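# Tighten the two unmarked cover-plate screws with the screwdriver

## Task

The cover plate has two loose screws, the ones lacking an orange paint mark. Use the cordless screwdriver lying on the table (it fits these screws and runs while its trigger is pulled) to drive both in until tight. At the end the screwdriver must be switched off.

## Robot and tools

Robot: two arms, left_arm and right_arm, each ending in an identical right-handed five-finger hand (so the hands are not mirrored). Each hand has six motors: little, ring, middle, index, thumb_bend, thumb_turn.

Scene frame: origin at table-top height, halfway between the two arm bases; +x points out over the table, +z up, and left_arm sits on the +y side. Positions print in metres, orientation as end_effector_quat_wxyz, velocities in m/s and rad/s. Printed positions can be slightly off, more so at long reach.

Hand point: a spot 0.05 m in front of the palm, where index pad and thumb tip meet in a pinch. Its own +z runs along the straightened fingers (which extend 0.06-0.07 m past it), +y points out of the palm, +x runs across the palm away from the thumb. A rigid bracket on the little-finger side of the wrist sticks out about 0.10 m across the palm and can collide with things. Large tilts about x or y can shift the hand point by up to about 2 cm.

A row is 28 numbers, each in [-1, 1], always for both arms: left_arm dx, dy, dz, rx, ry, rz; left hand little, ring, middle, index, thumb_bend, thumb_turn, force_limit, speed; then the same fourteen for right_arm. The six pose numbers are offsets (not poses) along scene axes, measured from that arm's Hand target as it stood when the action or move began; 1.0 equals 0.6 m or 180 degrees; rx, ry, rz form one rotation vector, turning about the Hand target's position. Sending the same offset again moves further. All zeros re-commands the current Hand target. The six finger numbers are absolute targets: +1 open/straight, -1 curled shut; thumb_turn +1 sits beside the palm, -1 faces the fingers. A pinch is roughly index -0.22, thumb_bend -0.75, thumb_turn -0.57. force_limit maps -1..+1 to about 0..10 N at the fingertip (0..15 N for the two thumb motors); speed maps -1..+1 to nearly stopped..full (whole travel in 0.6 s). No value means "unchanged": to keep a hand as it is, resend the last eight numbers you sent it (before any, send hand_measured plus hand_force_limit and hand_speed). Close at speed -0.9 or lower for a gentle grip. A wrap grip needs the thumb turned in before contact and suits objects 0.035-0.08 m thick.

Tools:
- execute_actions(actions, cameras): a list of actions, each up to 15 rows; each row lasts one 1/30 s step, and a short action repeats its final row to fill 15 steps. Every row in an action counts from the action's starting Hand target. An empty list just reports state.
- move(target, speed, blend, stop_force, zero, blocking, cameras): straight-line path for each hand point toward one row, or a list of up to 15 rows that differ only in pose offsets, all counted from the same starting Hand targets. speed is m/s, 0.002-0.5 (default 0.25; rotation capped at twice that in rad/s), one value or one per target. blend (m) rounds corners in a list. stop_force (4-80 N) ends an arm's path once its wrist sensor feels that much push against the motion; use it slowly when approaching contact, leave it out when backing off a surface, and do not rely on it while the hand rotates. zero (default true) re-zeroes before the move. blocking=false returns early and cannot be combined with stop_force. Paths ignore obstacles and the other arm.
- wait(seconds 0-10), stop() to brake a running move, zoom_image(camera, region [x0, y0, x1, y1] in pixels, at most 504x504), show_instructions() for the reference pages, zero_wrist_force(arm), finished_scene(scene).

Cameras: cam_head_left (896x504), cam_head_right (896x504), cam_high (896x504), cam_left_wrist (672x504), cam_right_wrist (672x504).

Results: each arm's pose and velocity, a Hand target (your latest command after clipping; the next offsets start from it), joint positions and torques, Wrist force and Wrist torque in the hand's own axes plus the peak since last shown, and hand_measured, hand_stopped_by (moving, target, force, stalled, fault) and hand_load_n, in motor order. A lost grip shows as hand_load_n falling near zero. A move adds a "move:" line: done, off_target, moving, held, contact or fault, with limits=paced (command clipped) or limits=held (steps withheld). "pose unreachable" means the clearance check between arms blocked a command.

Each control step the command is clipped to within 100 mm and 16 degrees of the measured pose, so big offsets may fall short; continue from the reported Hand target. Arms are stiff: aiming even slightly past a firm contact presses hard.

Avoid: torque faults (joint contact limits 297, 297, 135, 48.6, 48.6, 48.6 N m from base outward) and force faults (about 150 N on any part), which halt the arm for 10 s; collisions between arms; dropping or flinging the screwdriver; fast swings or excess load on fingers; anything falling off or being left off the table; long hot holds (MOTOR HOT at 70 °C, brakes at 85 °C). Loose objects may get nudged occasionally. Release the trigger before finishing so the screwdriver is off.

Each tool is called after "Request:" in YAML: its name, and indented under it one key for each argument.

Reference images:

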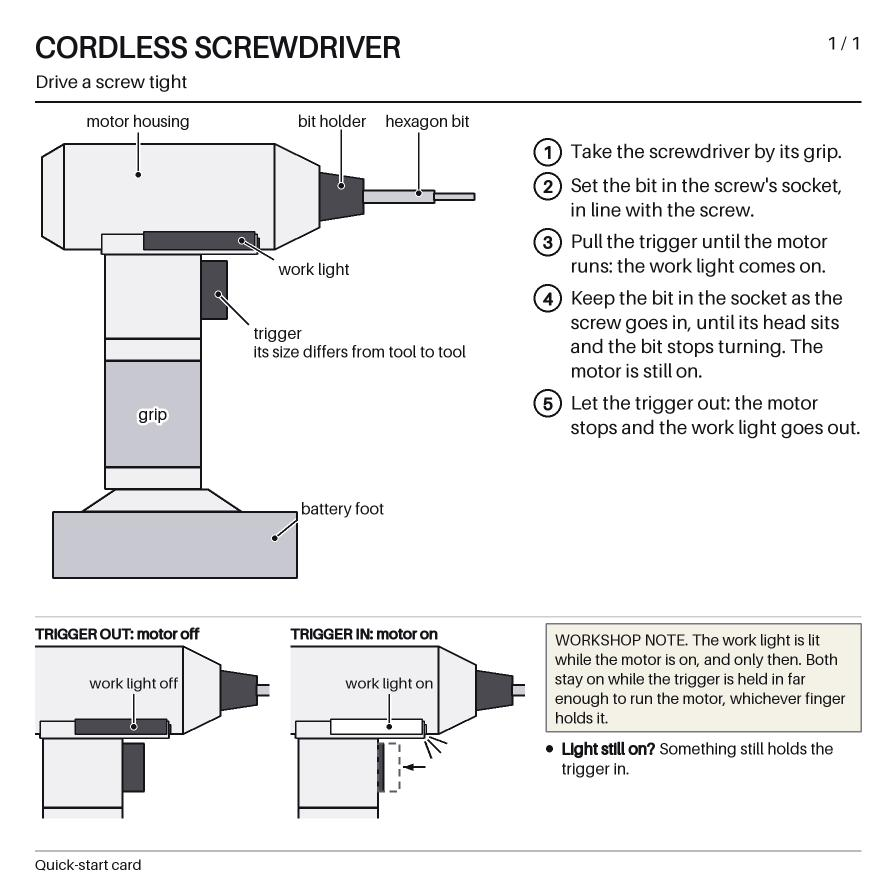

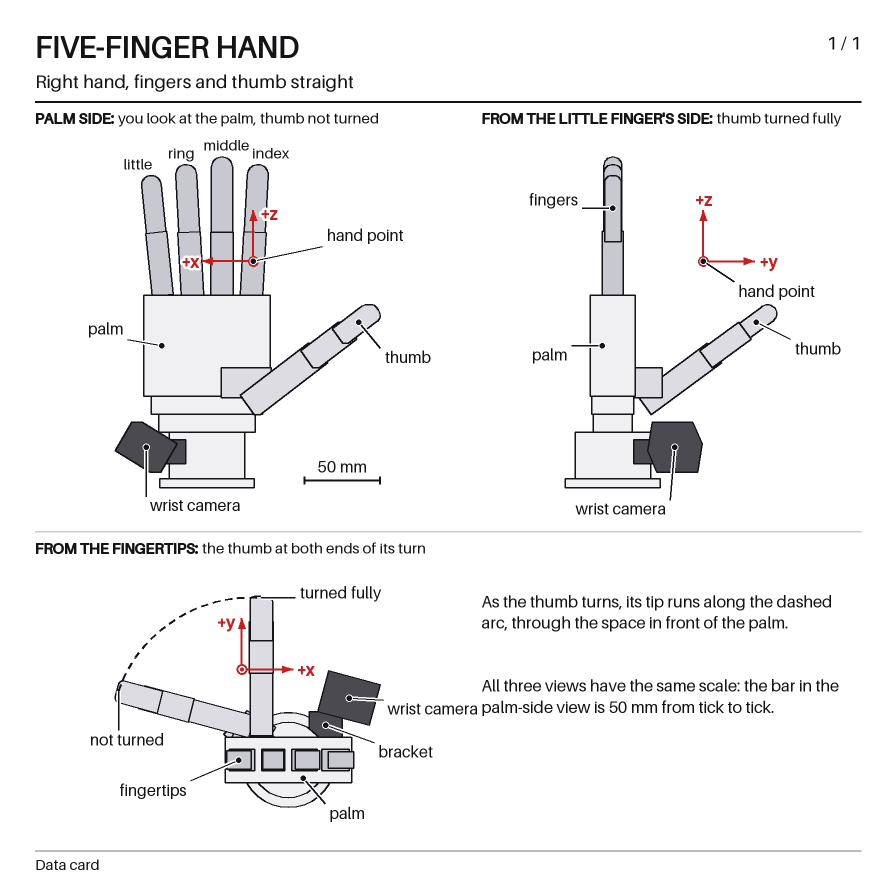

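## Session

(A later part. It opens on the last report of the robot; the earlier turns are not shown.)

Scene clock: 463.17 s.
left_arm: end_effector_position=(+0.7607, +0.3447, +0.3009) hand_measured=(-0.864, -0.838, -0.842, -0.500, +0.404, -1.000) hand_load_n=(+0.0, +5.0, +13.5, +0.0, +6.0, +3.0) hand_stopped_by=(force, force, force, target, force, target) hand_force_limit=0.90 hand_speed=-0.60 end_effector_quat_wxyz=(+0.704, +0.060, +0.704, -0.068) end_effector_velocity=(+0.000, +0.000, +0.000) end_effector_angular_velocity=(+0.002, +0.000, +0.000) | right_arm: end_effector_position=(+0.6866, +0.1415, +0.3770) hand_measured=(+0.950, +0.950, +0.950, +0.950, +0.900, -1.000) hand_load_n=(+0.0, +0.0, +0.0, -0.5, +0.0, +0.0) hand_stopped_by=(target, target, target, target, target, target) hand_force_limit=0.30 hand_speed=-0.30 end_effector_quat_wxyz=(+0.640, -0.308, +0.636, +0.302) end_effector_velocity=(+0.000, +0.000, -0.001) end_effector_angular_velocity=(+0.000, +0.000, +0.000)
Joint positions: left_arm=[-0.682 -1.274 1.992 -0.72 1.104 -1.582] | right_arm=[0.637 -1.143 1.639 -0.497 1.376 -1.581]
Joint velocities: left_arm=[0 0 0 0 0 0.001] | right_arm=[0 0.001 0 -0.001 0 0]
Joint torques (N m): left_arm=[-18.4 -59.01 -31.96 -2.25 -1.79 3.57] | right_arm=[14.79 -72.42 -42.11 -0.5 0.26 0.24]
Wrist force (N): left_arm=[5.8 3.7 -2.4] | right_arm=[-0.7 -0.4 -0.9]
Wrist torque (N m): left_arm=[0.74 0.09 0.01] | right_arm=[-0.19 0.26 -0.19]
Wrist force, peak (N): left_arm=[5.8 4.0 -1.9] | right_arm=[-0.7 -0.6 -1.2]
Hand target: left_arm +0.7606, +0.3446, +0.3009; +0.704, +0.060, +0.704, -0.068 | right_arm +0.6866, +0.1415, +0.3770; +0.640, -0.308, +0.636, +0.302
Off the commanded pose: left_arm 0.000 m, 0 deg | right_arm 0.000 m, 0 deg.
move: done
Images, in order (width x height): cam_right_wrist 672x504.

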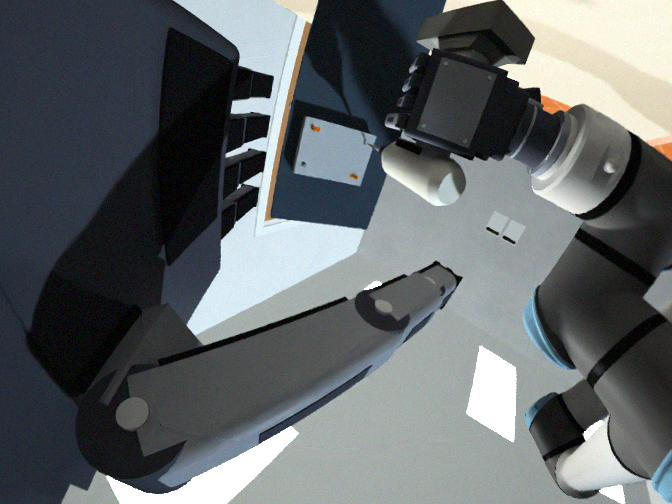

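Request:
move:
  target: [0.0085,0.00525,0,0,0,0,-0.97,-0.97,-0.97,-0.72,-0.97,-1,1,-0.3,0,0,0,0,0,0,0.95,0.95,0.95,0.95,0.9,-1,0.3,-0.3]
  speed: 0.005
  stop_force: 5
  cameras: ["cam_right_wrist"]

Request:
zoom_image:
  camera: "cam_right_wrist"
  region: [355, 127, 385, 152]

Scene clock: 465.60 s.
left_arm: end_effector_position=(+0.7648, +0.3472, +0.3009) hand_measured=(-0.864, -0.838, -0.842, -0.718, +0.404, -1.000) hand_load_n=(+0.5, +5.5, +12.5, +9.5, +6.5, +0.5) hand_stopped_by=(force, force, force, force, force, target) hand_force_limit=1.00 hand_speed=-0.30 end_effector_quat_wxyz=(+0.704, +0.060, +0.704, -0.068) end_effector_velocity=(+0.000, +0.000, +0.000) end_effector_angular_velocity=(+0.000, +0.000, +0.000) | right_arm: end_effector_position=(+0.6866, +0.1415, +0.3770) hand_measured=(+0.950, +0.950, +0.950, +0.950, +0.900, -1.000) hand_load_n=(+0.0, +0.0, +0.0, +0.0, +0.0, +0.0) hand_stopped_by=(target, target, target, target, target, target) hand_force_limit=0.30 hand_speed=-0.30 end_effector_quat_wxyz=(+0.640, -0.308, +0.636, +0.302) end_effector_velocity=(+0.000, +0.000, -0.001) end_effector_angular_velocity=(-0.002, +0.002, -0.001)
Joint positions: left_arm=[-0.675 -1.269 1.986 -0.719 1.112 -1.582] | right_arm=[0.637 -1.143 1.639 -0.497 1.376 -1.581]
Joint velocities: left_arm=[0 0 0 0 0 0] | right_arm=[0 0.001 0 0.001 0.001 0]
Joint torques (N m): left_arm=[-12.52 -77.51 -25.8 -6.64 -2.56 2.91] | right_arm=[14.55 -71.5 -40.98 -0.48 0.25 0.3]
Wrist force (N): left_arm=[5.8 2.4 -3.2] | right_arm=[-0.8 -0.2 -0.8]
Wrist torque (N m): left_arm=[0.63 0.06 0.02] | right_arm=[-0.17 0.27 -0.18]
Wrist force, peak (N): left_arm=[6.1 -1.2 -7.2] | right_arm=[-0.9 -0.6 -1.2]
Hand target: left_arm +0.7648, +0.3472, +0.3009; +0.704, +0.060, +0.704, -0.068 | right_arm +0.6866, +0.1415, +0.3770; +0.640, -0.308, +0.636, +0.302
Off the commanded pose: left_arm 0.001 m, 0 deg | right_arm 0.000 m, 0 deg.
move: contact (left_arm)
Images, in order (width x height): cam_right_wrist 672x504.

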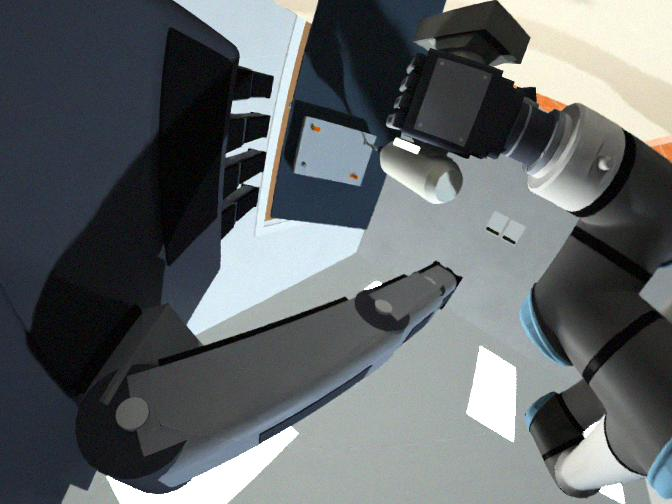

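Scaled by 16.800 from the camera's 672x504 image, which has a finer 960x720 frame.

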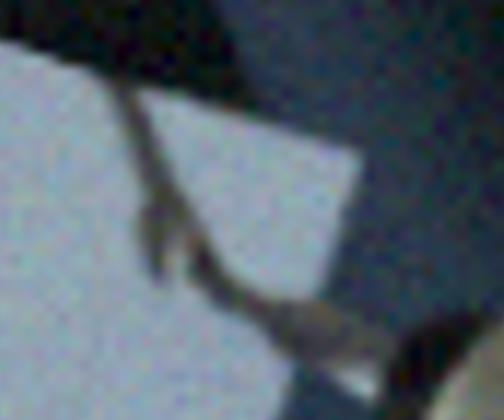

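Request:
move:
  target: [0.0007,0.00044,0,0,0,0,-0.97,-0.97,-0.97,-0.72,-0.97,-1,1,-0.3,0,0,0,0,0,0,0.95,0.95,0.95,0.95,0.9,-1,0.3,-0.3]
  speed: 0.005
  cameras: []

Request:
move:
  target: [0.0003,-0.0005,-0.0003,0,0,0,-0.97,-0.97,-0.97,-0.72,-0.97,-1,1,-0.3,0,0,0,0,0,0,0.95,0.95,0.95,0.95,0.9,-1,0.3,-0.3]
  speed: 0.005
  cameras: []

Request:
move:
  target: [0.0003,-0.0005,-0.0003,0,0,0,-0.97,-0.97,-0.97,-0.72,-0.97,-1,1,-0.3,0,0,0,0,0,0,0.95,0.95,0.95,0.95,0.9,-1,0.3,-0.3]
  speed: 0.005
  cameras: ["cam_right_wrist"]

Request:
zoom_image:
  camera: "cam_right_wrist"
  region: [355, 127, 385, 152]

Scene clock: 466.87 s.
left_arm: end_effector_position=(+0.7652, +0.3475, +0.3009) hand_measured=(-0.864, -0.838, -0.842, -0.718, +0.404, -1.000) hand_load_n=(+1.0, +6.0, +12.0, +9.5, +7.0, -0.5) hand_stopped_by=(force, force, force, force, force, target) hand_force_limit=1.00 hand_speed=-0.30 end_effector_quat_wxyz=(+0.704, +0.060, +0.704, -0.068) end_effector_velocity=(+0.000, +0.001, +0.000) end_effector_angular_velocity=(+0.000, +0.001, +0.001) | right_arm: end_effector_position=(+0.6866, +0.1415, +0.3770) hand_measured=(+0.950, +0.950, +0.950, +0.950, +0.900, -1.000) hand_load_n=(+0.0, +0.0, +0.0, +0.0, +0.0, -0.5) hand_stopped_by=(target, target, target, target, target, target) hand_force_limit=0.30 hand_speed=-0.30 end_effector_quat_wxyz=(+0.640, -0.308, +0.636, +0.302) end_effector_velocity=(+0.000, +0.000, +0.000) end_effector_angular_velocity=(+0.000, +0.000, +0.000)
Joint positions: left_arm=[-0.674 -1.269 1.986 -0.718 1.112 -1.582] | right_arm=[0.637 -1.143 1.639 -0.497 1.376 -1.581]
Joint velocities: left_arm=[0.001 0 0 0.001 0 -0.001] | right_arm=[0 0 0 0 0 0]
Joint torques (N m): left_arm=[18.06 -41.13 -52.03 -0.26 -0.07 3.06] | right_arm=[13.9 -71.89 -40.98 -0.35 0.32 0.28]
Wrist force (N): left_arm=[6.2 -5.9 -11.8] | right_arm=[-0.2 -0.6 -0.8]
Wrist torque (N m): left_arm=[0.58 -0.28 0.39] | right_arm=[-0.22 0.19 -0.16]
Wrist force, peak (N): left_arm=[6.2 -5.9 -11.8] | right_arm=[-0.7 -0.2 -1.3]
Hand target: left_arm +0.7652, +0.3475, +0.3009; +0.704, +0.060, +0.704, -0.068 | right_arm +0.6866, +0.1415, +0.3770; +0.640, -0.308, +0.636, +0.302
Off the commanded pose: left_arm 0.000 m, 0 deg | right_arm 0.000 m, 0 deg.
move: done
No camera images: "cameras" was empty.

Scene clock: 467.57 s.
left_arm: end_effector_position=(+0.7654, +0.3472, +0.3007) hand_measured=(-0.864, -0.838, -0.842, -0.718, +0.404, -1.000) hand_load_n=(+2.0, +6.5, +12.0, +9.5, +7.0, -1.0) hand_stopped_by=(force, force, force, force, force, target) hand_force_limit=1.00 hand_speed=-0.30 end_effector_quat_wxyz=(+0.704, +0.060, +0.704, -0.068) end_effector_velocity=(+0.000, -0.001, +0.000) end_effector_angular_velocity=(-0.002, +0.000, -0.001) | right_arm: end_effector_position=(+0.6866, +0.1415, +0.3770) hand_measured=(+0.950, +0.950, +0.950, +0.950, +0.900, -1.000) hand_load_n=(+0.0, +0.0, +0.0, +0.0, +0.0, +0.0) hand_stopped_by=(target, target, target, target, target, target) hand_force_limit=0.30 hand_speed=-0.30 end_effector_quat_wxyz=(+0.640, -0.308, +0.636, +0.302) end_effector_velocity=(+0.000, +0.000, +0.001) end_effector_angular_velocity=(+0.001, -0.001, +0.000)
Joint positions: left_arm=[-0.674 -1.268 1.985 -0.718 1.112 -1.582] | right_arm=[0.637 -1.143 1.639 -0.497 1.376 -1.581]
Joint velocities: left_arm=[-0.001 0 0 -0.001 0.001 -0.002] | right_arm=[0 -0.001 0 0 0 0]
Joint torques (N m): left_arm=[-6.71 -42.35 -51.93 -7.21 -3.96 2.71] | right_arm=[14.23 -73.08 -40.68 -0.58 0.31 0.22]
Wrist force (N): left_arm=[6.3 -6.2 -12.3] | right_arm=[-0.7 -0.2 -0.5]
Wrist torque (N m): left_arm=[0.56 -0.26 0.37] | right_arm=[-0.19 0.26 -0.18]
Wrist force, peak (N): left_arm=[6.4 -7.1 -13.3] | right_arm=[-1.1 -0.6 -1.2]
Hand target: left_arm +0.7654, +0.3472, +0.3007; +0.704, +0.060, +0.704, -0.068 | right_arm +0.6866, +0.1415, +0.3770; +0.640, -0.308, +0.636, +0.302
Off the commanded pose: left_arm 0.000 m, 0 deg | right_arm 0.000 m, 0 deg.
move: done
No camera images: "cameras" was empty.

Scene clock: 468.27 s.
left_arm: end_effector_position=(+0.7656, +0.3469, +0.3005) hand_measured=(-0.864, -0.838, -0.842, -0.718, +0.404, -1.000) hand_load_n=(+1.5, +6.0, +12.0, +9.5, +7.0, -1.0) hand_stopped_by=(force, force, force, force, force, target) hand_force_limit=1.00 hand_speed=-0.30 end_effector_quat_wxyz=(+0.704, +0.060, +0.704, -0.068) end_effector_velocity=(+0.000, +0.001, +0.000) end_effector_angular_velocity=(-0.001, -0.001, +0.002) | right_arm: end_effector_position=(+0.6866, +0.1415, +0.3770) hand_measured=(+0.950, +0.950, +0.950, +0.950, +0.900, -1.000) hand_load_n=(+0.0, +0.0, +0.0, +0.0, +0.0, +0.0) hand_stopped_by=(target, target, target, target, target, target) hand_force_limit=0.30 hand_speed=-0.30 end_effector_quat_wxyz=(+0.640, -0.308, +0.636, +0.302) end_effector_velocity=(+0.000, +0.000, +0.000) end_effector_angular_velocity=(+0.000, -0.001, +0.000)
Joint positions: left_arm=[-0.674 -1.268 1.985 -0.719 1.112 -1.582] | right_arm=[0.637 -1.143 1.639 -0.497 1.376 -1.581]
Joint velocities: left_arm=[0.001 0 0 -0.001 -0.001 -0.001] | right_arm=[0 0 0 -0.001 0 0]
Joint torques (N m): left_arm=[-5.81 -42.57 -52.88 -7.11 -3.9 3.18] | right_arm=[14.1 -73.07 -40.52 -0.48 0.23 0.26]
Wrist force (N): left_arm=[6.6 -5.1 -11.2] | right_arm=[-0.8 -0.4 -0.9]
Wrist torque (N m): left_arm=[0.53 -0.18 0.27] | right_arm=[-0.18 0.28 -0.19]
Wrist force, peak (N): left_arm=[6.3 -6.1 -12.5] | right_arm=[-1.0 -0.4 -1.0]
Hand target: left_arm +0.7656, +0.3469, +0.3005; +0.704, +0.060, +0.704, -0.068 | right_arm +0.6866, +0.1415, +0.3770; +0.640, -0.308, +0.636, +0.302
Off the commanded pose: left_arm 0.000 m, 0 deg | right_arm 0.000 m, 0 deg.
move: done
Images, in order (width x height): cam_right_wrist 672x504.

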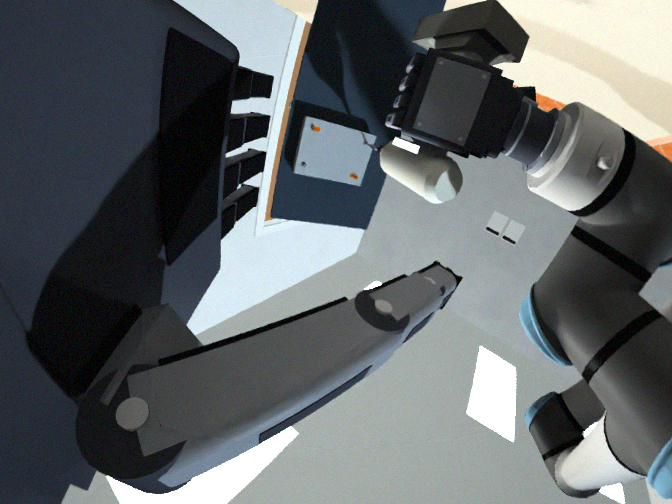

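Scaled by 16.800 from the camera's 672x504 image, which has a finer 960x720 frame.

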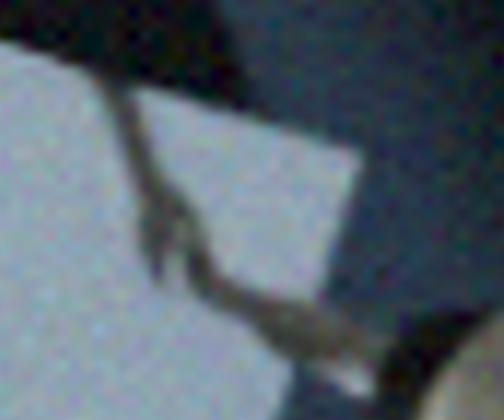

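Request:
move:
  target: [0.00044,-0.00071,0,0,0,0,-0.97,-0.97,-0.97,-0.72,-0.97,-1,1,-0.3,0,0,0,0,0,0,0.95,0.95,0.95,0.95,0.9,-1,0.3,-0.3]
  speed: 0.005
  cameras: []

Request:
move:
  target: [0,0,0.00083,0,0,0,-0.97,-0.97,-0.97,-0.72,-0.97,-1,1,-0.3,0,0,0,0,0,0,0.95,0.95,0.95,0.95,0.9,-1,0.3,-0.3]
  speed: 0.005
  cameras: []

Request:
move:
  target: [-0.00044,0.00071,0,0,0,0,-0.97,-0.97,-0.97,-0.72,-0.97,-1,1,-0.3,0,0,0,0,0,0,0.95,0.95,0.95,0.95,0.9,-1,0.3,-0.3]
  speed: 0.005
  cameras: ["cam_right_wrist"]

Request:
zoom_image:
  camera: "cam_right_wrist"
  region: [355, 127, 385, 152]

Scene clock: 469.37 s.
left_arm: end_effector_position=(+0.7659, +0.3465, +0.3005) hand_measured=(-0.864, -0.838, -0.842, -0.718, +0.404, -1.000) hand_load_n=(+1.5, +6.5, +12.0, +9.5, +7.0, -0.5) hand_stopped_by=(force, force, force, force, force, target) hand_force_limit=1.00 hand_speed=-0.30 end_effector_quat_wxyz=(+0.704, +0.060, +0.704, -0.068) end_effector_velocity=(+0.000, +0.000, +0.000) end_effector_angular_velocity=(+0.000, +0.000, +0.000) | right_arm: end_effector_position=(+0.6866, +0.1415, +0.3770) hand_measured=(+0.950, +0.950, +0.950, +0.950, +0.900, -1.000) hand_load_n=(+0.0, +0.0, +0.0, +0.0, +0.0, -0.5) hand_stopped_by=(target, target, target, target, target, target) hand_force_limit=0.30 hand_speed=-0.30 end_effector_quat_wxyz=(+0.640, -0.308, +0.636, +0.302) end_effector_velocity=(+0.000, +0.000, +0.000) end_effector_angular_velocity=(-0.001, +0.001, +0.000)
Joint positions: left_arm=[-0.675 -1.267 1.984 -0.718 1.112 -1.582] | right_arm=[0.637 -1.143 1.639 -0.497 1.376 -1.581]
Joint velocities: left_arm=[-0.001 0 0 0 0 0] | right_arm=[0 0 0 0.001 0 0]
Joint torques (N m): left_arm=[-5.53 -43.96 -50.94 -0.76 -3.37 2.66] | right_arm=[13.7 -72.62 -40.22 -0.36 0.34 0.35]
Wrist force (N): left_arm=[6.7 -3.7 -9.3] | right_arm=[-0.5 -0.2 -1.1]
Wrist torque (N m): left_arm=[0.57 -0.14 0.21] | right_arm=[-0.15 0.24 -0.17]
Wrist force, peak (N): left_arm=[7.1 -5.2 -11.4] | right_arm=[-0.8 -0.5 -1.3]
Hand target: left_arm +0.7659, +0.3465, +0.3005; +0.704, +0.060, +0.704, -0.068 | right_arm +0.6866, +0.1415, +0.3770; +0.640, -0.308, +0.636, +0.302
Off the commanded pose: left_arm 0.000 m, 0 deg | right_arm 0.000 m, 0 deg.
move: done
No camera images: "cameras" was empty.

Scene clock: 470.07 s.
left_arm: end_effector_position=(+0.7659, +0.3465, +0.3010) hand_measured=(-0.864, -0.838, -0.842, -0.718, +0.404, -1.000) hand_load_n=(+1.5, +6.0, +12.0, +9.5, +7.0, -1.0) hand_stopped_by=(force, force, force, force, force, target) hand_force_limit=1.00 hand_speed=-0.30 end_effector_quat_wxyz=(+0.704, +0.060, +0.704, -0.068) end_effector_velocity=(+0.000, +0.000, +0.000) end_effector_angular_velocity=(-0.001, +0.000, +0.000) | right_arm: end_effector_position=(+0.6866, +0.1415, +0.3770) hand_measured=(+0.950, +0.950, +0.950, +0.950, +0.900, -1.000) hand_load_n=(+0.0, +0.0, +0.0, -0.5, +0.0, -0.5) hand_stopped_by=(target, target, target, target, target, target) hand_force_limit=0.30 hand_speed=-0.30 end_effector_quat_wxyz=(+0.640, -0.308, +0.636, +0.302) end_effector_velocity=(+0.000, +0.000, +0.000) end_effector_angular_velocity=(+0.000, +0.000, +0.000)
Joint positions: left_arm=[-0.675 -1.268 1.984 -0.718 1.112 -1.582] | right_arm=[0.637 -1.143 1.639 -0.497 1.376 -1.581]
Joint velocities: left_arm=[0 -0.001 0 0 0 -0.001] | right_arm=[0 0 0 0 0 0]
Joint torques (N m): left_arm=[-5.4 -78.54 -51.73 -0.68 -2.84 3.42] | right_arm=[12.97 -72.45 -40.66 -0.53 0.27 0.21]
Wrist force (N): left_arm=[6.6 -3.9 -9.5] | right_arm=[-0.5 -0.5 -1.1]
Wrist torque (N m): left_arm=[0.56 -0.11 0.20] | right_arm=[-0.18 0.24 -0.18]
Wrist force, peak (N): left_arm=[7.3 -4.5 -10.8] | right_arm=[-0.9 -0.7 -1.0]
Hand target: left_arm +0.7659, +0.3465, +0.3010; +0.704, +0.060, +0.704, -0.068 | right_arm +0.6866, +0.1415, +0.3770; +0.640, -0.308, +0.636, +0.302
Off the commanded pose: left_arm 0.000 m, 0 deg | right_arm 0.000 m, 0 deg.
move: done
No camera images: "cameras" was empty.

Scene clock: 470.77 s.
left_arm: end_effector_position=(+0.7656, +0.3469, +0.3010) hand_measured=(-0.864, -0.838, -0.842, -0.718, +0.404, -1.000) hand_load_n=(+1.5, +6.5, +12.0, +9.5, +7.0, -1.0) hand_stopped_by=(force, force, force, force, force, target) hand_force_limit=1.00 hand_speed=-0.30 end_effector_quat_wxyz=(+0.704, +0.060, +0.704, -0.068) end_effector_velocity=(+0.000, +0.000, +0.000) end_effector_angular_velocity=(+0.000, -0.001, +0.000) | right_arm: end_effector_position=(+0.6866, +0.1415, +0.3770) hand_measured=(+0.950, +0.950, +0.950, +0.950, +0.900, -1.000) hand_load_n=(+0.0, +0.0, +0.0, +0.0, +0.0, +0.0) hand_stopped_by=(target, target, target, target, target, target) hand_force_limit=0.30 hand_speed=-0.30 end_effector_quat_wxyz=(+0.640, -0.308, +0.636, +0.302) end_effector_velocity=(+0.000, +0.000, -0.001) end_effector_angular_velocity=(+0.000, +0.000, +0.000)
Joint positions: left_arm=[-0.674 -1.268 1.985 -0.718 1.112 -1.582] | right_arm=[0.637 -1.143 1.639 -0.497 1.376 -1.581]
Joint velocities: left_arm=[0 0 0 -0.001 0 0.001] | right_arm=[0 0.001 0 -0.001 0 0]
Joint torques (N m): left_arm=[16.44 -73.26 -28.44 -7.35 0.9 3.4] | right_arm=[13.98 -72.78 -40.56 -0.51 0.25 0.17]
Wrist force (N): left_arm=[6.7 -4.3 -10.6] | right_arm=[-0.6 -0.4 -1.1]
Wrist torque (N m): left_arm=[0.59 -0.16 0.24] | right_arm=[-0.18 0.25 -0.18]
Wrist force, peak (N): left_arm=[6.7 -4.3 -10.6] | right_arm=[-0.6 -0.4 -1.3]
Hand target: left_arm +0.7656, +0.3469, +0.3010; +0.704, +0.060, +0.704, -0.068 | right_arm +0.6866, +0.1415, +0.3770; +0.640, -0.308, +0.636, +0.302
Off the commanded pose: left_arm 0.000 m, 0 deg | right_arm 0.000 m, 0 deg.
move: done
Images, in order (width x height): cam_right_wrist 672x504.

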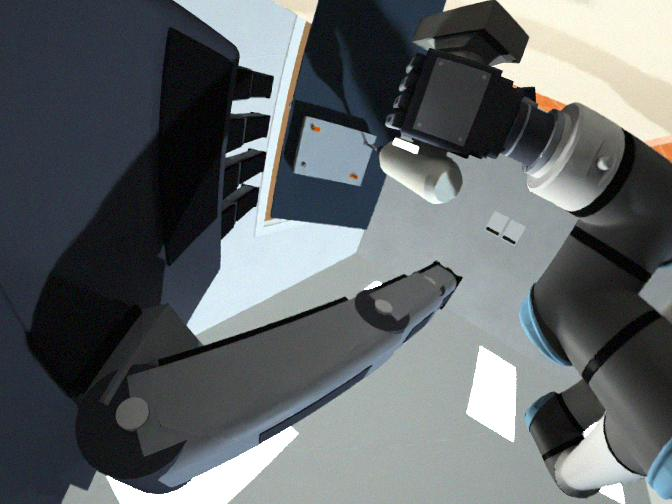

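Scaled by 16.800 from the camera's 672x504 image, which has a finer 960x720 frame.

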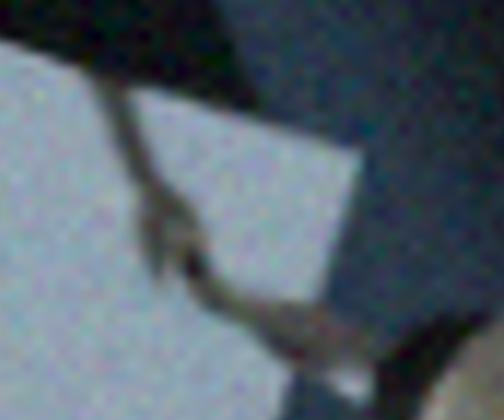

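Request:
move:
  target: [-0.0002,0.0015,0,0,0,0,-0.97,-0.97,-0.97,-0.72,-0.97,-1,1,-0.3,0,0,0,0,0,0,0.95,0.95,0.95,0.95,0.9,-1,0.3,-0.3]
  speed: 0.004
  cameras: []

Request:
move:
  target: [-0.00035,0.00057,0,0,0,0,-0.97,-0.97,-0.97,-0.72,-0.97,-1,1,-0.3,0,0,0,0,0,0,0.95,0.95,0.95,0.95,0.9,-1,0.3,-0.3]
  speed: 0.004
  cameras: []

Request:
move:
  target: [0,0,0.0006,0,0,0,-0.97,-0.97,-0.97,-0.72,-0.97,-1,1,-0.3,0,0,0,0,0,0,0.95,0.95,0.95,0.95,0.9,-1,0.3,-0.3]
  speed: 0.004
  cameras: []

Request:
move:
  target: [0.00035,-0.00057,0,0,0,0,-0.97,-0.97,-0.97,-0.72,-0.97,-1,1,-0.3,0,0,0,0,0,0,0.95,0.95,0.95,0.95,0.9,-1,0.3,-0.3]
  speed: 0.004
  cameras: []

Request:
move:
  target: [0.00035,-0.00057,0,0,0,0,-0.97,-0.97,-0.97,-0.72,-0.97,-1,1,-0.3,0,0,0,0,0,0,0.95,0.95,0.95,0.95,0.9,-1,0.3,-0.3]
  speed: 0.004
  cameras: ["cam_right_wrist"]

Request:
zoom_image:
  camera: "cam_right_wrist"
  region: [355, 127, 385, 152]

Scene clock: 472.57 s.
left_arm: end_effector_position=(+0.7655, +0.3478, +0.3010) hand_measured=(-0.864, -0.838, -0.842, -0.718, +0.404, -1.000) hand_load_n=(+2.5, +6.5, +12.0, +9.5, +7.5, -2.0) hand_stopped_by=(force, force, force, force, force, target) hand_force_limit=1.00 hand_speed=-0.30 end_effector_quat_wxyz=(+0.704, +0.060, +0.704, -0.068) end_effector_velocity=(+0.000, +0.001, +0.000) end_effector_angular_velocity=(+0.001, +0.000, +0.001) | right_arm: end_effector_position=(+0.6866, +0.1415, +0.3770) hand_measured=(+0.950, +0.950, +0.950, +0.950, +0.900, -1.000) hand_load_n=(+0.0, +0.0, +0.0, +0.0, +0.0, +0.0) hand_stopped_by=(target, target, target, target, target, target) hand_force_limit=0.30 hand_speed=-0.30 end_effector_quat_wxyz=(+0.640, -0.308, +0.636, +0.302) end_effector_velocity=(+0.000, +0.000, +0.001) end_effector_angular_velocity=(+0.000, -0.001, +0.000)
Joint positions: left_arm=[-0.673 -1.269 1.985 -0.718 1.113 -1.582] | right_arm=[0.637 -1.143 1.639 -0.497 1.376 -1.581]
Joint velocities: left_arm=[0 0 0 0 0 0.001] | right_arm=[0 -0.001 0 0 -0.001 0]
Joint torques (N m): left_arm=[20.23 -77.76 -30.32 -6.58 -1.59 2.76] | right_arm=[15.02 -72.66 -39.63 -0.66 0.24 0.19]
Wrist force (N): left_arm=[6.6 -11.8 -16.4] | right_arm=[-0.5 -0.6 -0.8]
Wrist torque (N m): left_arm=[0.56 -0.41 0.56] | right_arm=[-0.22 0.24 -0.18]
Wrist force, peak (N): left_arm=[6.9 -11.9 -16.4] | right_arm=[-0.7 -0.7 -1.2]
Hand target: left_arm +0.7655, +0.3478, +0.3010; +0.704, +0.060, +0.704, -0.068 | right_arm +0.6866, +0.1415, +0.3770; +0.640, -0.308, +0.636, +0.302
Off the commanded pose: left_arm 0.000 m, 0 deg | right_arm 0.000 m, 0 deg.
move: done
No camera images: "cameras" was empty.

Scene clock: 473.27 s.
left_arm: end_effector_position=(+0.7653, +0.3482, +0.3010) hand_measured=(-0.864, -0.838, -0.842, -0.718, +0.404, -1.000) hand_load_n=(+3.0, +7.0, +12.0, +9.5, +7.5, -2.0) hand_stopped_by=(force, force, force, force, force, target) hand_force_limit=1.00 hand_speed=-0.30 end_effector_quat_wxyz=(+0.704, +0.060, +0.704, -0.068) end_effector_velocity=(+0.000, +0.001, +0.000) end_effector_angular_velocity=(+0.001, +0.000, +0.001) | right_arm: end_effector_position=(+0.6866, +0.1415, +0.3770) hand_measured=(+0.950, +0.950, +0.950, +0.950, +0.900, -1.000) hand_load_n=(+0.0, +0.5, +0.0, +0.0, +0.0, -0.5) hand_stopped_by=(target, target, target, target, target, target) hand_force_limit=0.30 hand_speed=-0.30 end_effector_quat_wxyz=(+0.640, -0.308, +0.636, +0.302) end_effector_velocity=(+0.000, +0.000, +0.000) end_effector_angular_velocity=(+0.000, +0.000, +0.000)
Joint positions: left_arm=[-0.673 -1.269 1.986 -0.718 1.113 -1.582] | right_arm=[0.637 -1.143 1.639 -0.497 1.376 -1.581]
Joint velocities: left_arm=[0.001 0 0 0 0 0] | right_arm=[0 0 0 0.001 0 0]
Joint torques (N m): left_arm=[18.83 -76.49 -27.12 -6.87 -0.79 3.06] | right_arm=[14.26 -72.32 -39.38 -0.53 0.25 0.22]
Wrist force (N): left_arm=[6.2 -11.2 -15.6] | right_arm=[-0.7 -0.1 -0.9]
Wrist torque (N m): left_arm=[0.65 -0.39 0.58] | right_arm=[-0.14 0.27 -0.17]
Wrist force, peak (N): left_arm=[6.3 -12.0 -16.9] | right_arm=[-0.7 -0.6 -1.2]
Hand target: left_arm +0.7653, +0.3481, +0.3010; +0.704, +0.060, +0.704, -0.068 | right_arm +0.6866, +0.1415, +0.3770; +0.640, -0.308, +0.636, +0.302
Off the commanded pose: left_arm 0.000 m, 0 deg | right_arm 0.000 m, 0 deg.
move: done
No camera images: "cameras" was empty.

Scene clock: 473.97 s.
left_arm: end_effector_position=(+0.7653, +0.3482, +0.3013) hand_measured=(-0.864, -0.838, -0.842, -0.718, +0.404, -1.000) hand_load_n=(+3.0, +6.5, +12.5, +9.5, +7.5, -2.0) hand_stopped_by=(force, force, force, force, force, target) hand_force_limit=1.00 hand_speed=-0.30 end_effector_quat_wxyz=(+0.704, +0.060, +0.704, -0.068) end_effector_velocity=(+0.000, +0.001, +0.001) end_effector_angular_velocity=(-0.001, -0.001, +0.000) | right_arm: end_effector_position=(+0.6866, +0.1415, +0.3770) hand_measured=(+0.950, +0.950, +0.950, +0.950, +0.900, -1.000) hand_load_n=(+0.0, +0.0, +0.0, +0.0, +0.0, +0.0) hand_stopped_by=(target, target, target, target, target, target) hand_force_limit=0.30 hand_speed=-0.30 end_effector_quat_wxyz=(+0.640, -0.308, +0.636, +0.302) end_effector_velocity=(+0.000, +0.000, +0.001) end_effector_angular_velocity=(+0.001, -0.001, +0.000)
Joint positions: left_arm=[-0.673 -1.27 1.986 -0.718 1.113 -1.582] | right_arm=[0.637 -1.143 1.639 -0.497 1.376 -1.581]
Joint velocities: left_arm=[0.001 -0.001 -0.001 0 0.001 0] | right_arm=[0 -0.001 0 0 0 0]
Joint torques (N m): left_arm=[16.49 -74.32 -53.31 -0.91 -1.38 2.99] | right_arm=[14.05 -73.68 -39.74 -0.6 0.21 0.2]
Wrist force (N): left_arm=[6.5 -10.6 -15.0] | right_arm=[-0.4 -0.5 -0.8]
Wrist torque (N m): left_arm=[0.72 -0.39 0.57] | right_arm=[-0.21 0.21 -0.17]
Wrist force, peak (N): left_arm=[6.3 -11.4 -15.8] | right_arm=[-0.5 -0.4 -1.4]
Hand target: left_arm +0.7653, +0.3481, +0.3014; +0.704, +0.060, +0.704, -0.068 | right_arm +0.6866, +0.1415, +0.3770; +0.640, -0.308, +0.636, +0.302
Off the commanded pose: left_arm 0.000 m, 0 deg | right_arm 0.000 m, 0 deg.
move: done
No camera images: "cameras" was empty.

Scene clock: 474.67 s.
left_arm: end_effector_position=(+0.7655, +0.3478, +0.3014) hand_measured=(-0.864, -0.838, -0.842, -0.718, +0.404, -1.000) hand_load_n=(+2.5, +6.5, +11.5, +10.0, +8.5, -2.0) hand_stopped_by=(force, force, force, force, force, target) hand_force_limit=1.00 hand_speed=-0.30 end_effector_quat_wxyz=(+0.704, +0.060, +0.704, -0.068) end_effector_velocity=(+0.000, +0.000, +0.000) end_effector_angular_velocity=(+0.000, +0.001, +0.000) | right_arm: end_effector_position=(+0.6866, +0.1415, +0.3770) hand_measured=(+0.950, +0.950, +0.950, +0.950, +0.900, -1.000) hand_load_n=(+0.0, -0.5, +0.0, +0.0, +0.0, -0.5) hand_stopped_by=(target, target, target, target, target, target) hand_force_limit=0.30 hand_speed=-0.30 end_effector_quat_wxyz=(+0.640, -0.308, +0.636, +0.302) end_effector_velocity=(+0.000, +0.000, -0.001) end_effector_angular_velocity=(-0.001, +0.002, +0.000)
Joint positions: left_arm=[-0.673 -1.269 1.985 -0.717 1.113 -1.582] | right_arm=[0.637 -1.143 1.639 -0.497 1.376 -1.581]
Joint velocities: left_arm=[0 0 0 0.001 0 0] | right_arm=[0 0.001 0 0.001 0 0]
Joint torques (N m): left_arm=[-1.2 -40.8 -51.11 -0.73 -5.26 3.12] | right_arm=[14.67 -72.34 -39.59 -0.51 0.1 0.16]
Wrist force (N): left_arm=[7.6 -9.7 -14.3] | right_arm=[-0.6 -0.5 -0.7]
Wrist torque (N m): left_arm=[0.71 -0.31 0.46] | right_arm=[-0.21 0.24 -0.18]
Wrist force, peak (N): left_arm=[6.5 -12.1 -16.2] | right_arm=[-0.7 -0.3 -1.4]
Hand target: left_arm +0.7655, +0.3478, +0.3014; +0.704, +0.060, +0.704, -0.068 | right_arm +0.6866, +0.1415, +0.3770; +0.640, -0.308, +0.636, +0.302
Off the commanded pose: left_arm 0.000 m, 0 deg | right_arm 0.000 m, 0 deg.
move: done
No camera images: "cameras" was empty.

Scene clock: 475.37 s.
left_arm: end_effector_position=(+0.7657, +0.3475, +0.3014) hand_measured=(-0.864, -0.838, -0.842, -0.718, +0.404, -1.000) hand_load_n=(+2.5, +6.5, +11.5, +9.5, +8.0, -2.0) hand_stopped_by=(force, force, force, force, force, target) hand_force_limit=1.00 hand_speed=-0.30 end_effector_quat_wxyz=(+0.704, +0.060, +0.704, -0.068) end_effector_velocity=(+0.000, +0.001, +0.000) end_effector_angular_velocity=(+0.000, +0.000, +0.000) | right_arm: end_effector_position=(+0.6866, +0.1415, +0.3770) hand_measured=(+0.950, +0.950, +0.950, +0.950, +0.900, -1.000) hand_load_n=(+0.0, +0.0, +0.0, +0.0, +0.0, -0.5) hand_stopped_by=(target, target, target, target, target, target) hand_force_limit=0.30 hand_speed=-0.30 end_effector_quat_wxyz=(+0.640, -0.308, +0.636, +0.302) end_effector_velocity=(+0.000, +0.000, +0.001) end_effector_angular_velocity=(+0.001, -0.001, +0.000)
Joint positions: left_arm=[-0.674 -1.269 1.984 -0.717 1.113 -1.582] | right_arm=[0.637 -1.143 1.639 -0.497 1.376 -1.581]
Joint velocities: left_arm=[0.001 0 0 0 0.001 0] | right_arm=[0 -0.001 0 0 -0.001 0]
Joint torques (N m): left_arm=[-1.29 -44.66 -51.5 -1.1 -4.51 2.69] | right_arm=[13.37 -71.99 -39.2 -0.67 0.21 0.51]
Wrist force (N): left_arm=[7.8 -8.4 -13.4] | right_arm=[-0.5 -0.5 -1.3]
Wrist torque (N m): left_arm=[0.66 -0.27 0.39] | right_arm=[-0.18 0.23 -0.18]
Wrist force, peak (N): left_arm=[7.4 -9.9 -14.1] | right_arm=[-0.8 -0.7 -1.4]
Hand target: left_arm +0.7657, +0.3475, +0.3014; +0.704, +0.060, +0.704, -0.068 | right_arm +0.6866, +0.1415, +0.3770; +0.640, -0.308, +0.636, +0.302
Off the commanded pose: left_arm 0.000 m, 0 deg | right_arm 0.000 m, 0 deg.
move: done
Images, in order (width x height): cam_right_wrist 672x504.

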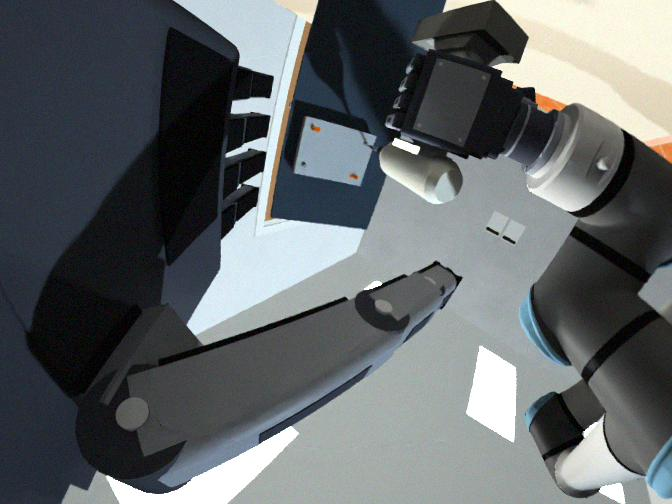

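Scaled by 16.800 from the camera's 672x504 image, which has a finer 960x720 frame.

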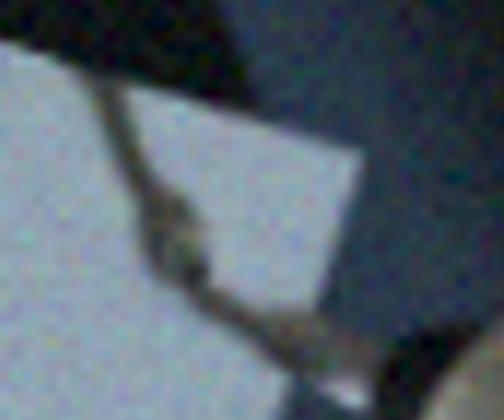

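Request:
move:
  target: [0.00025,-0.00178,-0.0025,0,0,0,-0.97,-0.97,-0.97,-0.72,-0.97,-1,1,-0.3,0,0,0,0,0,0,0.95,0.95,0.95,0.95,0.9,-1,0.3,-0.3]
  speed: 0.004
  cameras: ["cam_right_wrist"]

Request:
zoom_image:
  camera: "cam_right_wrist"
  region: [355, 127, 385, 152]

Scene clock: 476.73 s.
left_arm: end_effector_position=(+0.7659, +0.3464, +0.2998) hand_measured=(-0.864, -0.838, -0.842, -0.718, +0.404, -1.000) hand_load_n=(+1.0, +5.5, +12.0, +9.5, +7.5, -0.5) hand_stopped_by=(force, force, force, force, force, target) hand_force_limit=1.00 hand_speed=-0.30 end_effector_quat_wxyz=(+0.704, +0.060, +0.704, -0.068) end_effector_velocity=(+0.000, +0.000, +0.000) end_effector_angular_velocity=(+0.001, +0.000, +0.001) | right_arm: end_effector_position=(+0.6866, +0.1415, +0.3770) hand_measured=(+0.950, +0.950, +0.950, +0.950, +0.900, -1.000) hand_load_n=(+0.0, +0.0, +0.0, +0.0, +0.0, +0.0) hand_stopped_by=(target, target, target, target, target, target) hand_force_limit=0.30 hand_speed=-0.30 end_effector_quat_wxyz=(+0.640, -0.308, +0.636, +0.302) end_effector_velocity=(+0.000, +0.000, +0.002) end_effector_angular_velocity=(+0.001, -0.001, +0.000)
Joint positions: left_arm=[-0.675 -1.266 1.984 -0.72 1.111 -1.582] | right_arm=[0.637 -1.143 1.639 -0.497 1.376 -1.581]
Joint velocities: left_arm=[0 0 0 0 0 0.001] | right_arm=[0 -0.001 0 0 0 0]
Joint torques (N m): left_arm=[-12.26 -50.67 -49.66 -6.04 -2.17 2.61] | right_arm=[13.67 -73.34 -38.9 -0.58 0.3 0.28]
Wrist force (N): left_arm=[6.6 1.2 -4.9] | right_arm=[-0.8 -0.5 -0.8]
Wrist torque (N m): left_arm=[0.64 -0.01 0.06] | right_arm=[-0.20 0.27 -0.19]
Wrist force, peak (N): left_arm=[7.9 -8.8 -13.3] | right_arm=[-0.7 -0.5 -1.3]
Hand target: left_arm +0.7658, +0.3464, +0.2999; +0.704, +0.060, +0.704, -0.068 | right_arm +0.6866, +0.1415, +0.3770; +0.640, -0.308, +0.636, +0.302
Off the commanded pose: left_arm 0.000 m, 0 deg | right_arm 0.000 m, 0 deg.
move: done
Images, in order (width x height): cam_right_wrist 672x504.

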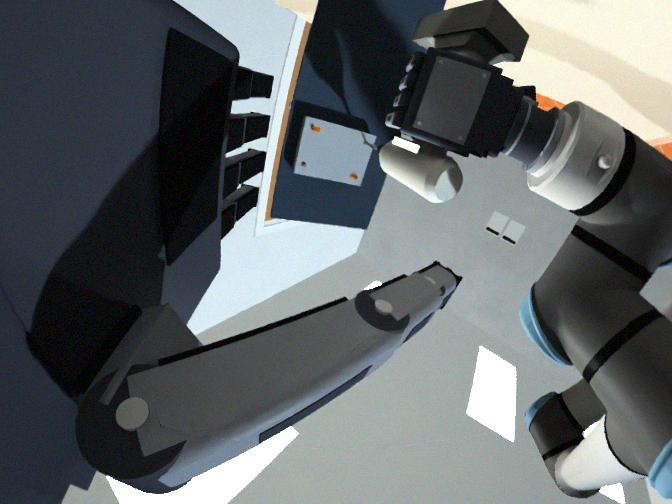

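Scaled by 16.800 from the camera's 672x504 image, which has a finer 960x720 frame.

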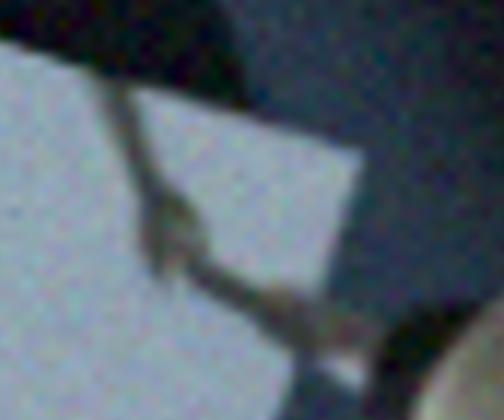

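Request:
move:
  target: [-0.00175,0.00284,0,0,0,0,-0.97,-0.97,-0.97,-0.72,-0.97,-1,1,-0.3,0,0,0,0,0,0,0.95,0.95,0.95,0.95,0.9,-1,0.3,-0.3]
  speed: 0.003
  cameras: []

Request:
move:
  target: [0,0,0.0005,0,0,0,-0.97,-0.97,-0.97,-0.72,-0.97,-1,1,-0.3,0,0,0,0,0,0,0.95,0.95,0.95,0.95,0.9,-1,0.3,-0.3]
  speed: 0.003
  cameras: []

Request:
move:
  target: [0.00175,-0.00284,0,0,0,0,-0.97,-0.97,-0.97,-0.72,-0.97,-1,1,-0.3,0,0,0,0,0,0,0.95,0.95,0.95,0.95,0.9,-1,0.3,-0.3]
  speed: 0.003
  cameras: []

Request:
move:
  target: [0,0,0.0005,0,0,0,-0.97,-0.97,-0.97,-0.72,-0.97,-1,1,-0.3,0,0,0,0,0,0,0.95,0.95,0.95,0.95,0.9,-1,0.3,-0.3]
  speed: 0.003
  cameras: []

Request:
move:
  target: [-0.00175,0.00284,0,0,0,0,-0.97,-0.97,-0.97,-0.72,-0.97,-1,1,-0.3,0,0,0,0,0,0,0.95,0.95,0.95,0.95,0.9,-1,0.3,-0.3]
  speed: 0.003
  cameras: ["cam_right_wrist"]

Request:
zoom_image:
  camera: "cam_right_wrist"
  region: [355, 127, 385, 152]

Scene clock: 477.93 s.
left_arm: end_effector_position=(+0.7648, +0.3481, +0.2999) hand_measured=(-0.864, -0.838, -0.842, -0.718, +0.404, -1.000) hand_load_n=(+1.5, +6.0, +12.0, +9.5, +7.5, -1.0) hand_stopped_by=(force, force, force, force, force, target) hand_force_limit=1.00 hand_speed=-0.30 end_effector_quat_wxyz=(+0.704, +0.060, +0.704, -0.068) end_effector_velocity=(+0.000, +0.000, +0.000) end_effector_angular_velocity=(+0.002, +0.000, +0.000) | right_arm: end_effector_position=(+0.6866, +0.1415, +0.3770) hand_measured=(+0.950, +0.950, +0.950, +0.950, +0.900, -1.000) hand_load_n=(+0.0, +0.0, +0.0, +0.0, +0.0, +0.0) hand_stopped_by=(target, target, target, target, target, target) hand_force_limit=0.30 hand_speed=-0.30 end_effector_quat_wxyz=(+0.640, -0.308, +0.636, +0.302) end_effector_velocity=(+0.000, +0.000, -0.001) end_effector_angular_velocity=(-0.001, +0.001, +0.000)
Joint positions: left_arm=[-0.674 -1.269 1.988 -0.721 1.113 -1.582] | right_arm=[0.637 -1.143 1.639 -0.497 1.376 -1.581]
Joint velocities: left_arm=[0 0 0 0 0 0.002] | right_arm=[0 0.001 0 0.001 0 0]
Joint torques (N m): left_arm=[12.06 -73.43 -27.71 -6.61 1.25 2.49] | right_arm=[14.7 -73.29 -38.52 -0.45 0.28 0.21]
Wrist force (N): left_arm=[5.6 -2.1 -8.5] | right_arm=[-0.7 -0.7 -0.7]
Wrist torque (N m): left_arm=[0.56 -0.15 0.23] | right_arm=[-0.25 0.26 -0.19]
Wrist force, peak (N): left_arm=[5.8 -2.0 -8.4] | right_arm=[-0.8 -0.4 -1.3]
Hand target: left_arm +0.7648, +0.3481, +0.2999; +0.704, +0.060, +0.704, -0.068 | right_arm +0.6866, +0.1415, +0.3770; +0.640, -0.308, +0.636, +0.302
Off the commanded pose: left_arm 0.000 m, 0 deg | right_arm 0.000 m, 0 deg.
move: done
No camera images: "cameras" was empty.

Scene clock: 478.63 s.
left_arm: end_effector_position=(+0.7648, +0.3481, +0.3001) hand_measured=(-0.864, -0.838, -0.842, -0.718, +0.404, -1.000) hand_load_n=(+1.5, +6.0, +12.0, +9.5, +7.5, -1.0) hand_stopped_by=(force, force, force, force, force, target) hand_force_limit=1.00 hand_speed=-0.30 end_effector_quat_wxyz=(+0.704, +0.060, +0.704, -0.068) end_effector_velocity=(+0.000, +0.000, +0.000) end_effector_angular_velocity=(+0.000, -0.001, +0.001) | right_arm: end_effector_position=(+0.6866, +0.1415, +0.3770) hand_measured=(+0.950, +0.950, +0.950, +0.950, +0.900, -1.000) hand_load_n=(+0.0, +0.0, +0.0, +0.0, +0.0, +0.0) hand_stopped_by=(target, target, target, target, target, target) hand_force_limit=0.30 hand_speed=-0.30 end_effector_quat_wxyz=(+0.640, -0.308, +0.636, +0.302) end_effector_velocity=(+0.000, +0.000, +0.001) end_effector_angular_velocity=(+0.001, -0.001, +0.000)
Joint positions: left_arm=[-0.674 -1.269 1.987 -0.72 1.113 -1.582] | right_arm=[0.637 -1.143 1.639 -0.497 1.376 -1.581]
Joint velocities: left_arm=[0 0.001 0 -0.001 -0.001 0] | right_arm=[0 -0.001 0 0 0 0]
Joint torques (N m): left_arm=[10.03 -73.23 -50.38 -0.17 -1.12 2.28] | right_arm=[13.71 -73.65 -38.73 -0.61 0.51 0.29]
Wrist force (N): left_arm=[5.7 -1.7 -8.0] | right_arm=[-0.8 -0.3 -0.9]
Wrist torque (N m): left_arm=[0.60 -0.16 0.24] | right_arm=[-0.17 0.28 -0.19]
Wrist force, peak (N): left_arm=[5.5 -1.7 -8.4] | right_arm=[-0.9 -0.5 -1.3]
Hand target: left_arm +0.7648, +0.3481, +0.3002; +0.704, +0.060, +0.704, -0.068 | right_arm +0.6866, +0.1415, +0.3770; +0.640, -0.308, +0.636, +0.302
Off the commanded pose: left_arm 0.000 m, 0 deg | right_arm 0.000 m, 0 deg.
move: done
No camera images: "cameras" was empty.

Scene clock: 479.53 s.
left_arm: end_effector_position=(+0.7659, +0.3464, +0.3002) hand_measured=(-0.864, -0.838, -0.842, -0.718, +0.404, -1.000) hand_load_n=(+1.5, +5.5, +12.0, +9.5, +7.5, -0.5) hand_stopped_by=(force, force, force, force, force, target) hand_force_limit=1.00 hand_speed=-0.30 end_effector_quat_wxyz=(+0.704, +0.060, +0.704, -0.068) end_effector_velocity=(+0.000, +0.000, -0.001) end_effector_angular_velocity=(+0.001, +0.001, +0.000) | right_arm: end_effector_position=(+0.6866, +0.1415, +0.3770) hand_measured=(+0.950, +0.950, +0.950, +0.950, +0.900, -1.000) hand_load_n=(+0.0, +0.0, +0.0, +0.0, +0.0, -0.5) hand_stopped_by=(target, target, target, target, target, target) hand_force_limit=0.30 hand_speed=-0.30 end_effector_quat_wxyz=(+0.640, -0.308, +0.636, +0.302) end_effector_velocity=(+0.000, +0.000, +0.002) end_effector_angular_velocity=(+0.001, -0.002, +0.000)
Joint positions: left_arm=[-0.675 -1.267 1.984 -0.719 1.111 -1.582] | right_arm=[0.637 -1.143 1.639 -0.497 1.376 -1.581]
Joint velocities: left_arm=[0 0.001 0 0.001 0 0] | right_arm=[0 -0.002 0 -0.001 0 0]
Joint torques (N m): left_arm=[-8.68 -45.96 -48.54 -0.46 -2.14 2.5] | right_arm=[15.2 -73.55 -38.3 -0.85 0.37 0.28]
Wrist force (N): left_arm=[6.3 0.7 -4.7] | right_arm=[-0.4 -0.2 -1.1]
Wrist torque (N m): left_arm=[0.58 0.04 0.04] | right_arm=[-0.14 0.22 -0.16]
Wrist force, peak (N): left_arm=[6.0 -3.7 -9.6] | right_arm=[-0.8 -0.3 -1.4]
Hand target: left_arm +0.7658, +0.3464, +0.3002; +0.704, +0.060, +0.704, -0.068 | right_arm +0.6866, +0.1415, +0.3770; +0.640, -0.308, +0.636, +0.302
Off the commanded pose: left_arm 0.000 m, 0 deg | right_arm 0.000 m, 0 deg.
move: done
No camera images: "cameras" was empty.

Scene clock: 480.23 s.
left_arm: end_effector_position=(+0.7658, +0.3464, +0.3004) hand_measured=(-0.864, -0.838, -0.842, -0.718, +0.404, -1.000) hand_load_n=(+1.5, +6.0, +12.0, +9.5, +7.5, -0.5) hand_stopped_by=(force, force, force, force, force, target) hand_force_limit=1.00 hand_speed=-0.30 end_effector_quat_wxyz=(+0.704, +0.060, +0.704, -0.068) end_effector_velocity=(+0.000, +0.001, +0.001) end_effector_angular_velocity=(+0.000, +0.000, +0.000) | right_arm: end_effector_position=(+0.6866, +0.1415, +0.3770) hand_measured=(+0.950, +0.950, +0.950, +0.950, +0.900, -1.000) hand_load_n=(+0.0, +0.0, +0.0, +0.0, +0.0, +0.0) hand_stopped_by=(target, target, target, target, target, target) hand_force_limit=0.30 hand_speed=-0.30 end_effector_quat_wxyz=(+0.640, -0.308, +0.636, +0.302) end_effector_velocity=(+0.000, +0.000, -0.001) end_effector_angular_velocity=(-0.001, +0.001, +0.000)
Joint positions: left_arm=[-0.675 -1.267 1.984 -0.719 1.111 -1.582] | right_arm=[0.637 -1.143 1.639 -0.497 1.376 -1.581]
Joint velocities: left_arm=[0.001 -0.001 0 0.001 0 0] | right_arm=[0 0.001 0 0 0 0]
Joint torques (N m): left_arm=[-10.76 -77.58 -50.23 -0.64 0.35 2.64] | right_arm=[14.13 -74.36 -38.07 -0.68 0.2 0.2]
Wrist force (N): left_arm=[6.4 1.3 -4.6] | right_arm=[-0.7 -0.3 -0.7]
Wrist torque (N m): left_arm=[0.65 0.02 0.05] | right_arm=[-0.19 0.26 -0.18]
Wrist force, peak (N): left_arm=[6.6 1.0 -4.8] | right_arm=[-0.7 -0.6 -1.2]
Hand target: left_arm +0.7658, +0.3464, +0.3005; +0.704, +0.060, +0.704, -0.068 | right_arm +0.6866, +0.1415, +0.3770; +0.640, -0.308, +0.636, +0.302
Off the commanded pose: left_arm 0.000 m, 0 deg | right_arm 0.000 m, 0 deg.
move: done
No camera images: "cameras" was empty.

Scene clock: 481.13 s.
left_arm: end_effector_position=(+0.7648, +0.3481, +0.3005) hand_measured=(-0.864, -0.838, -0.842, -0.718, +0.404, -1.000) hand_load_n=(+1.5, +6.0, +12.0, +9.5, +7.5, -0.5) hand_stopped_by=(force, force, force, force, force, target) hand_force_limit=1.00 hand_speed=-0.30 end_effector_quat_wxyz=(+0.704, +0.060, +0.704, -0.068) end_effector_velocity=(+0.000, -0.001, +0.000) end_effector_angular_velocity=(+0.001, +0.000, -0.001) | right_arm: end_effector_position=(+0.6866, +0.1415, +0.3770) hand_measured=(+0.950, +0.950, +0.950, +0.950, +0.900, -1.000) hand_load_n=(+0.0, +0.0, +0.0, +0.0, +0.0, +0.0) hand_stopped_by=(target, target, target, target, target, target) hand_force_limit=0.30 hand_speed=-0.30 end_effector_quat_wxyz=(+0.640, -0.308, +0.636, +0.302) end_effector_velocity=(+0.000, +0.000, +0.002) end_effector_angular_velocity=(+0.000, -0.001, +0.000)
Joint positions: left_arm=[-0.674 -1.269 1.987 -0.72 1.113 -1.582] | right_arm=[0.637 -1.143 1.639 -0.497 1.376 -1.581]
Joint velocities: left_arm=[0 0.001 0 0 0.001 0.001] | right_arm=[0 -0.002 0 0.001 0 0]
Joint torques (N m): left_arm=[13.21 -73.77 -28.45 -6.53 1.17 2.55] | right_arm=[14.46 -73.97 -38.18 -0.73 0.28 0.35]
Wrist force (N): left_arm=[5.7 -1.8 -8.1] | right_arm=[-0.7 -0.6 -1.0]
Wrist torque (N m): left_arm=[0.65 -0.12 0.23] | right_arm=[-0.21 0.26 -0.19]
Wrist force, peak (N): left_arm=[5.7 -1.8 -8.1] | right_arm=[-1.0 -0.3 -1.2]
Hand target: left_arm +0.7648, +0.3481, +0.3005; +0.704, +0.060, +0.704, -0.068 | right_arm +0.6866, +0.1415, +0.3770; +0.640, -0.308, +0.636, +0.302
Off the commanded pose: left_arm 0.000 m, 0 deg | right_arm 0.000 m, 0 deg.
move: done
Images, in order (width x height): cam_right_wrist 672x504.

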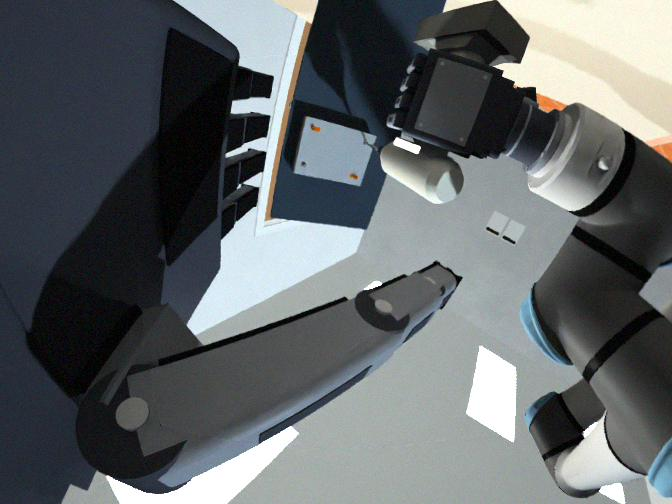

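Scaled by 16.800 from the camera's 672x504 image, which has a finer 960x720 frame.

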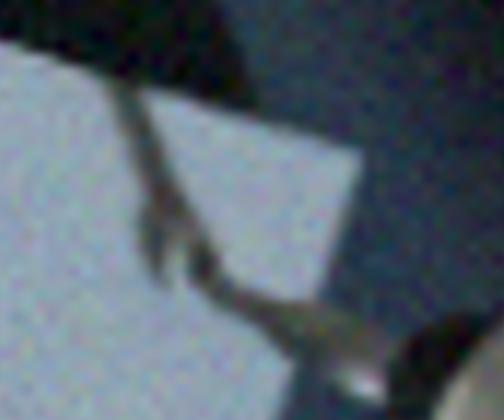

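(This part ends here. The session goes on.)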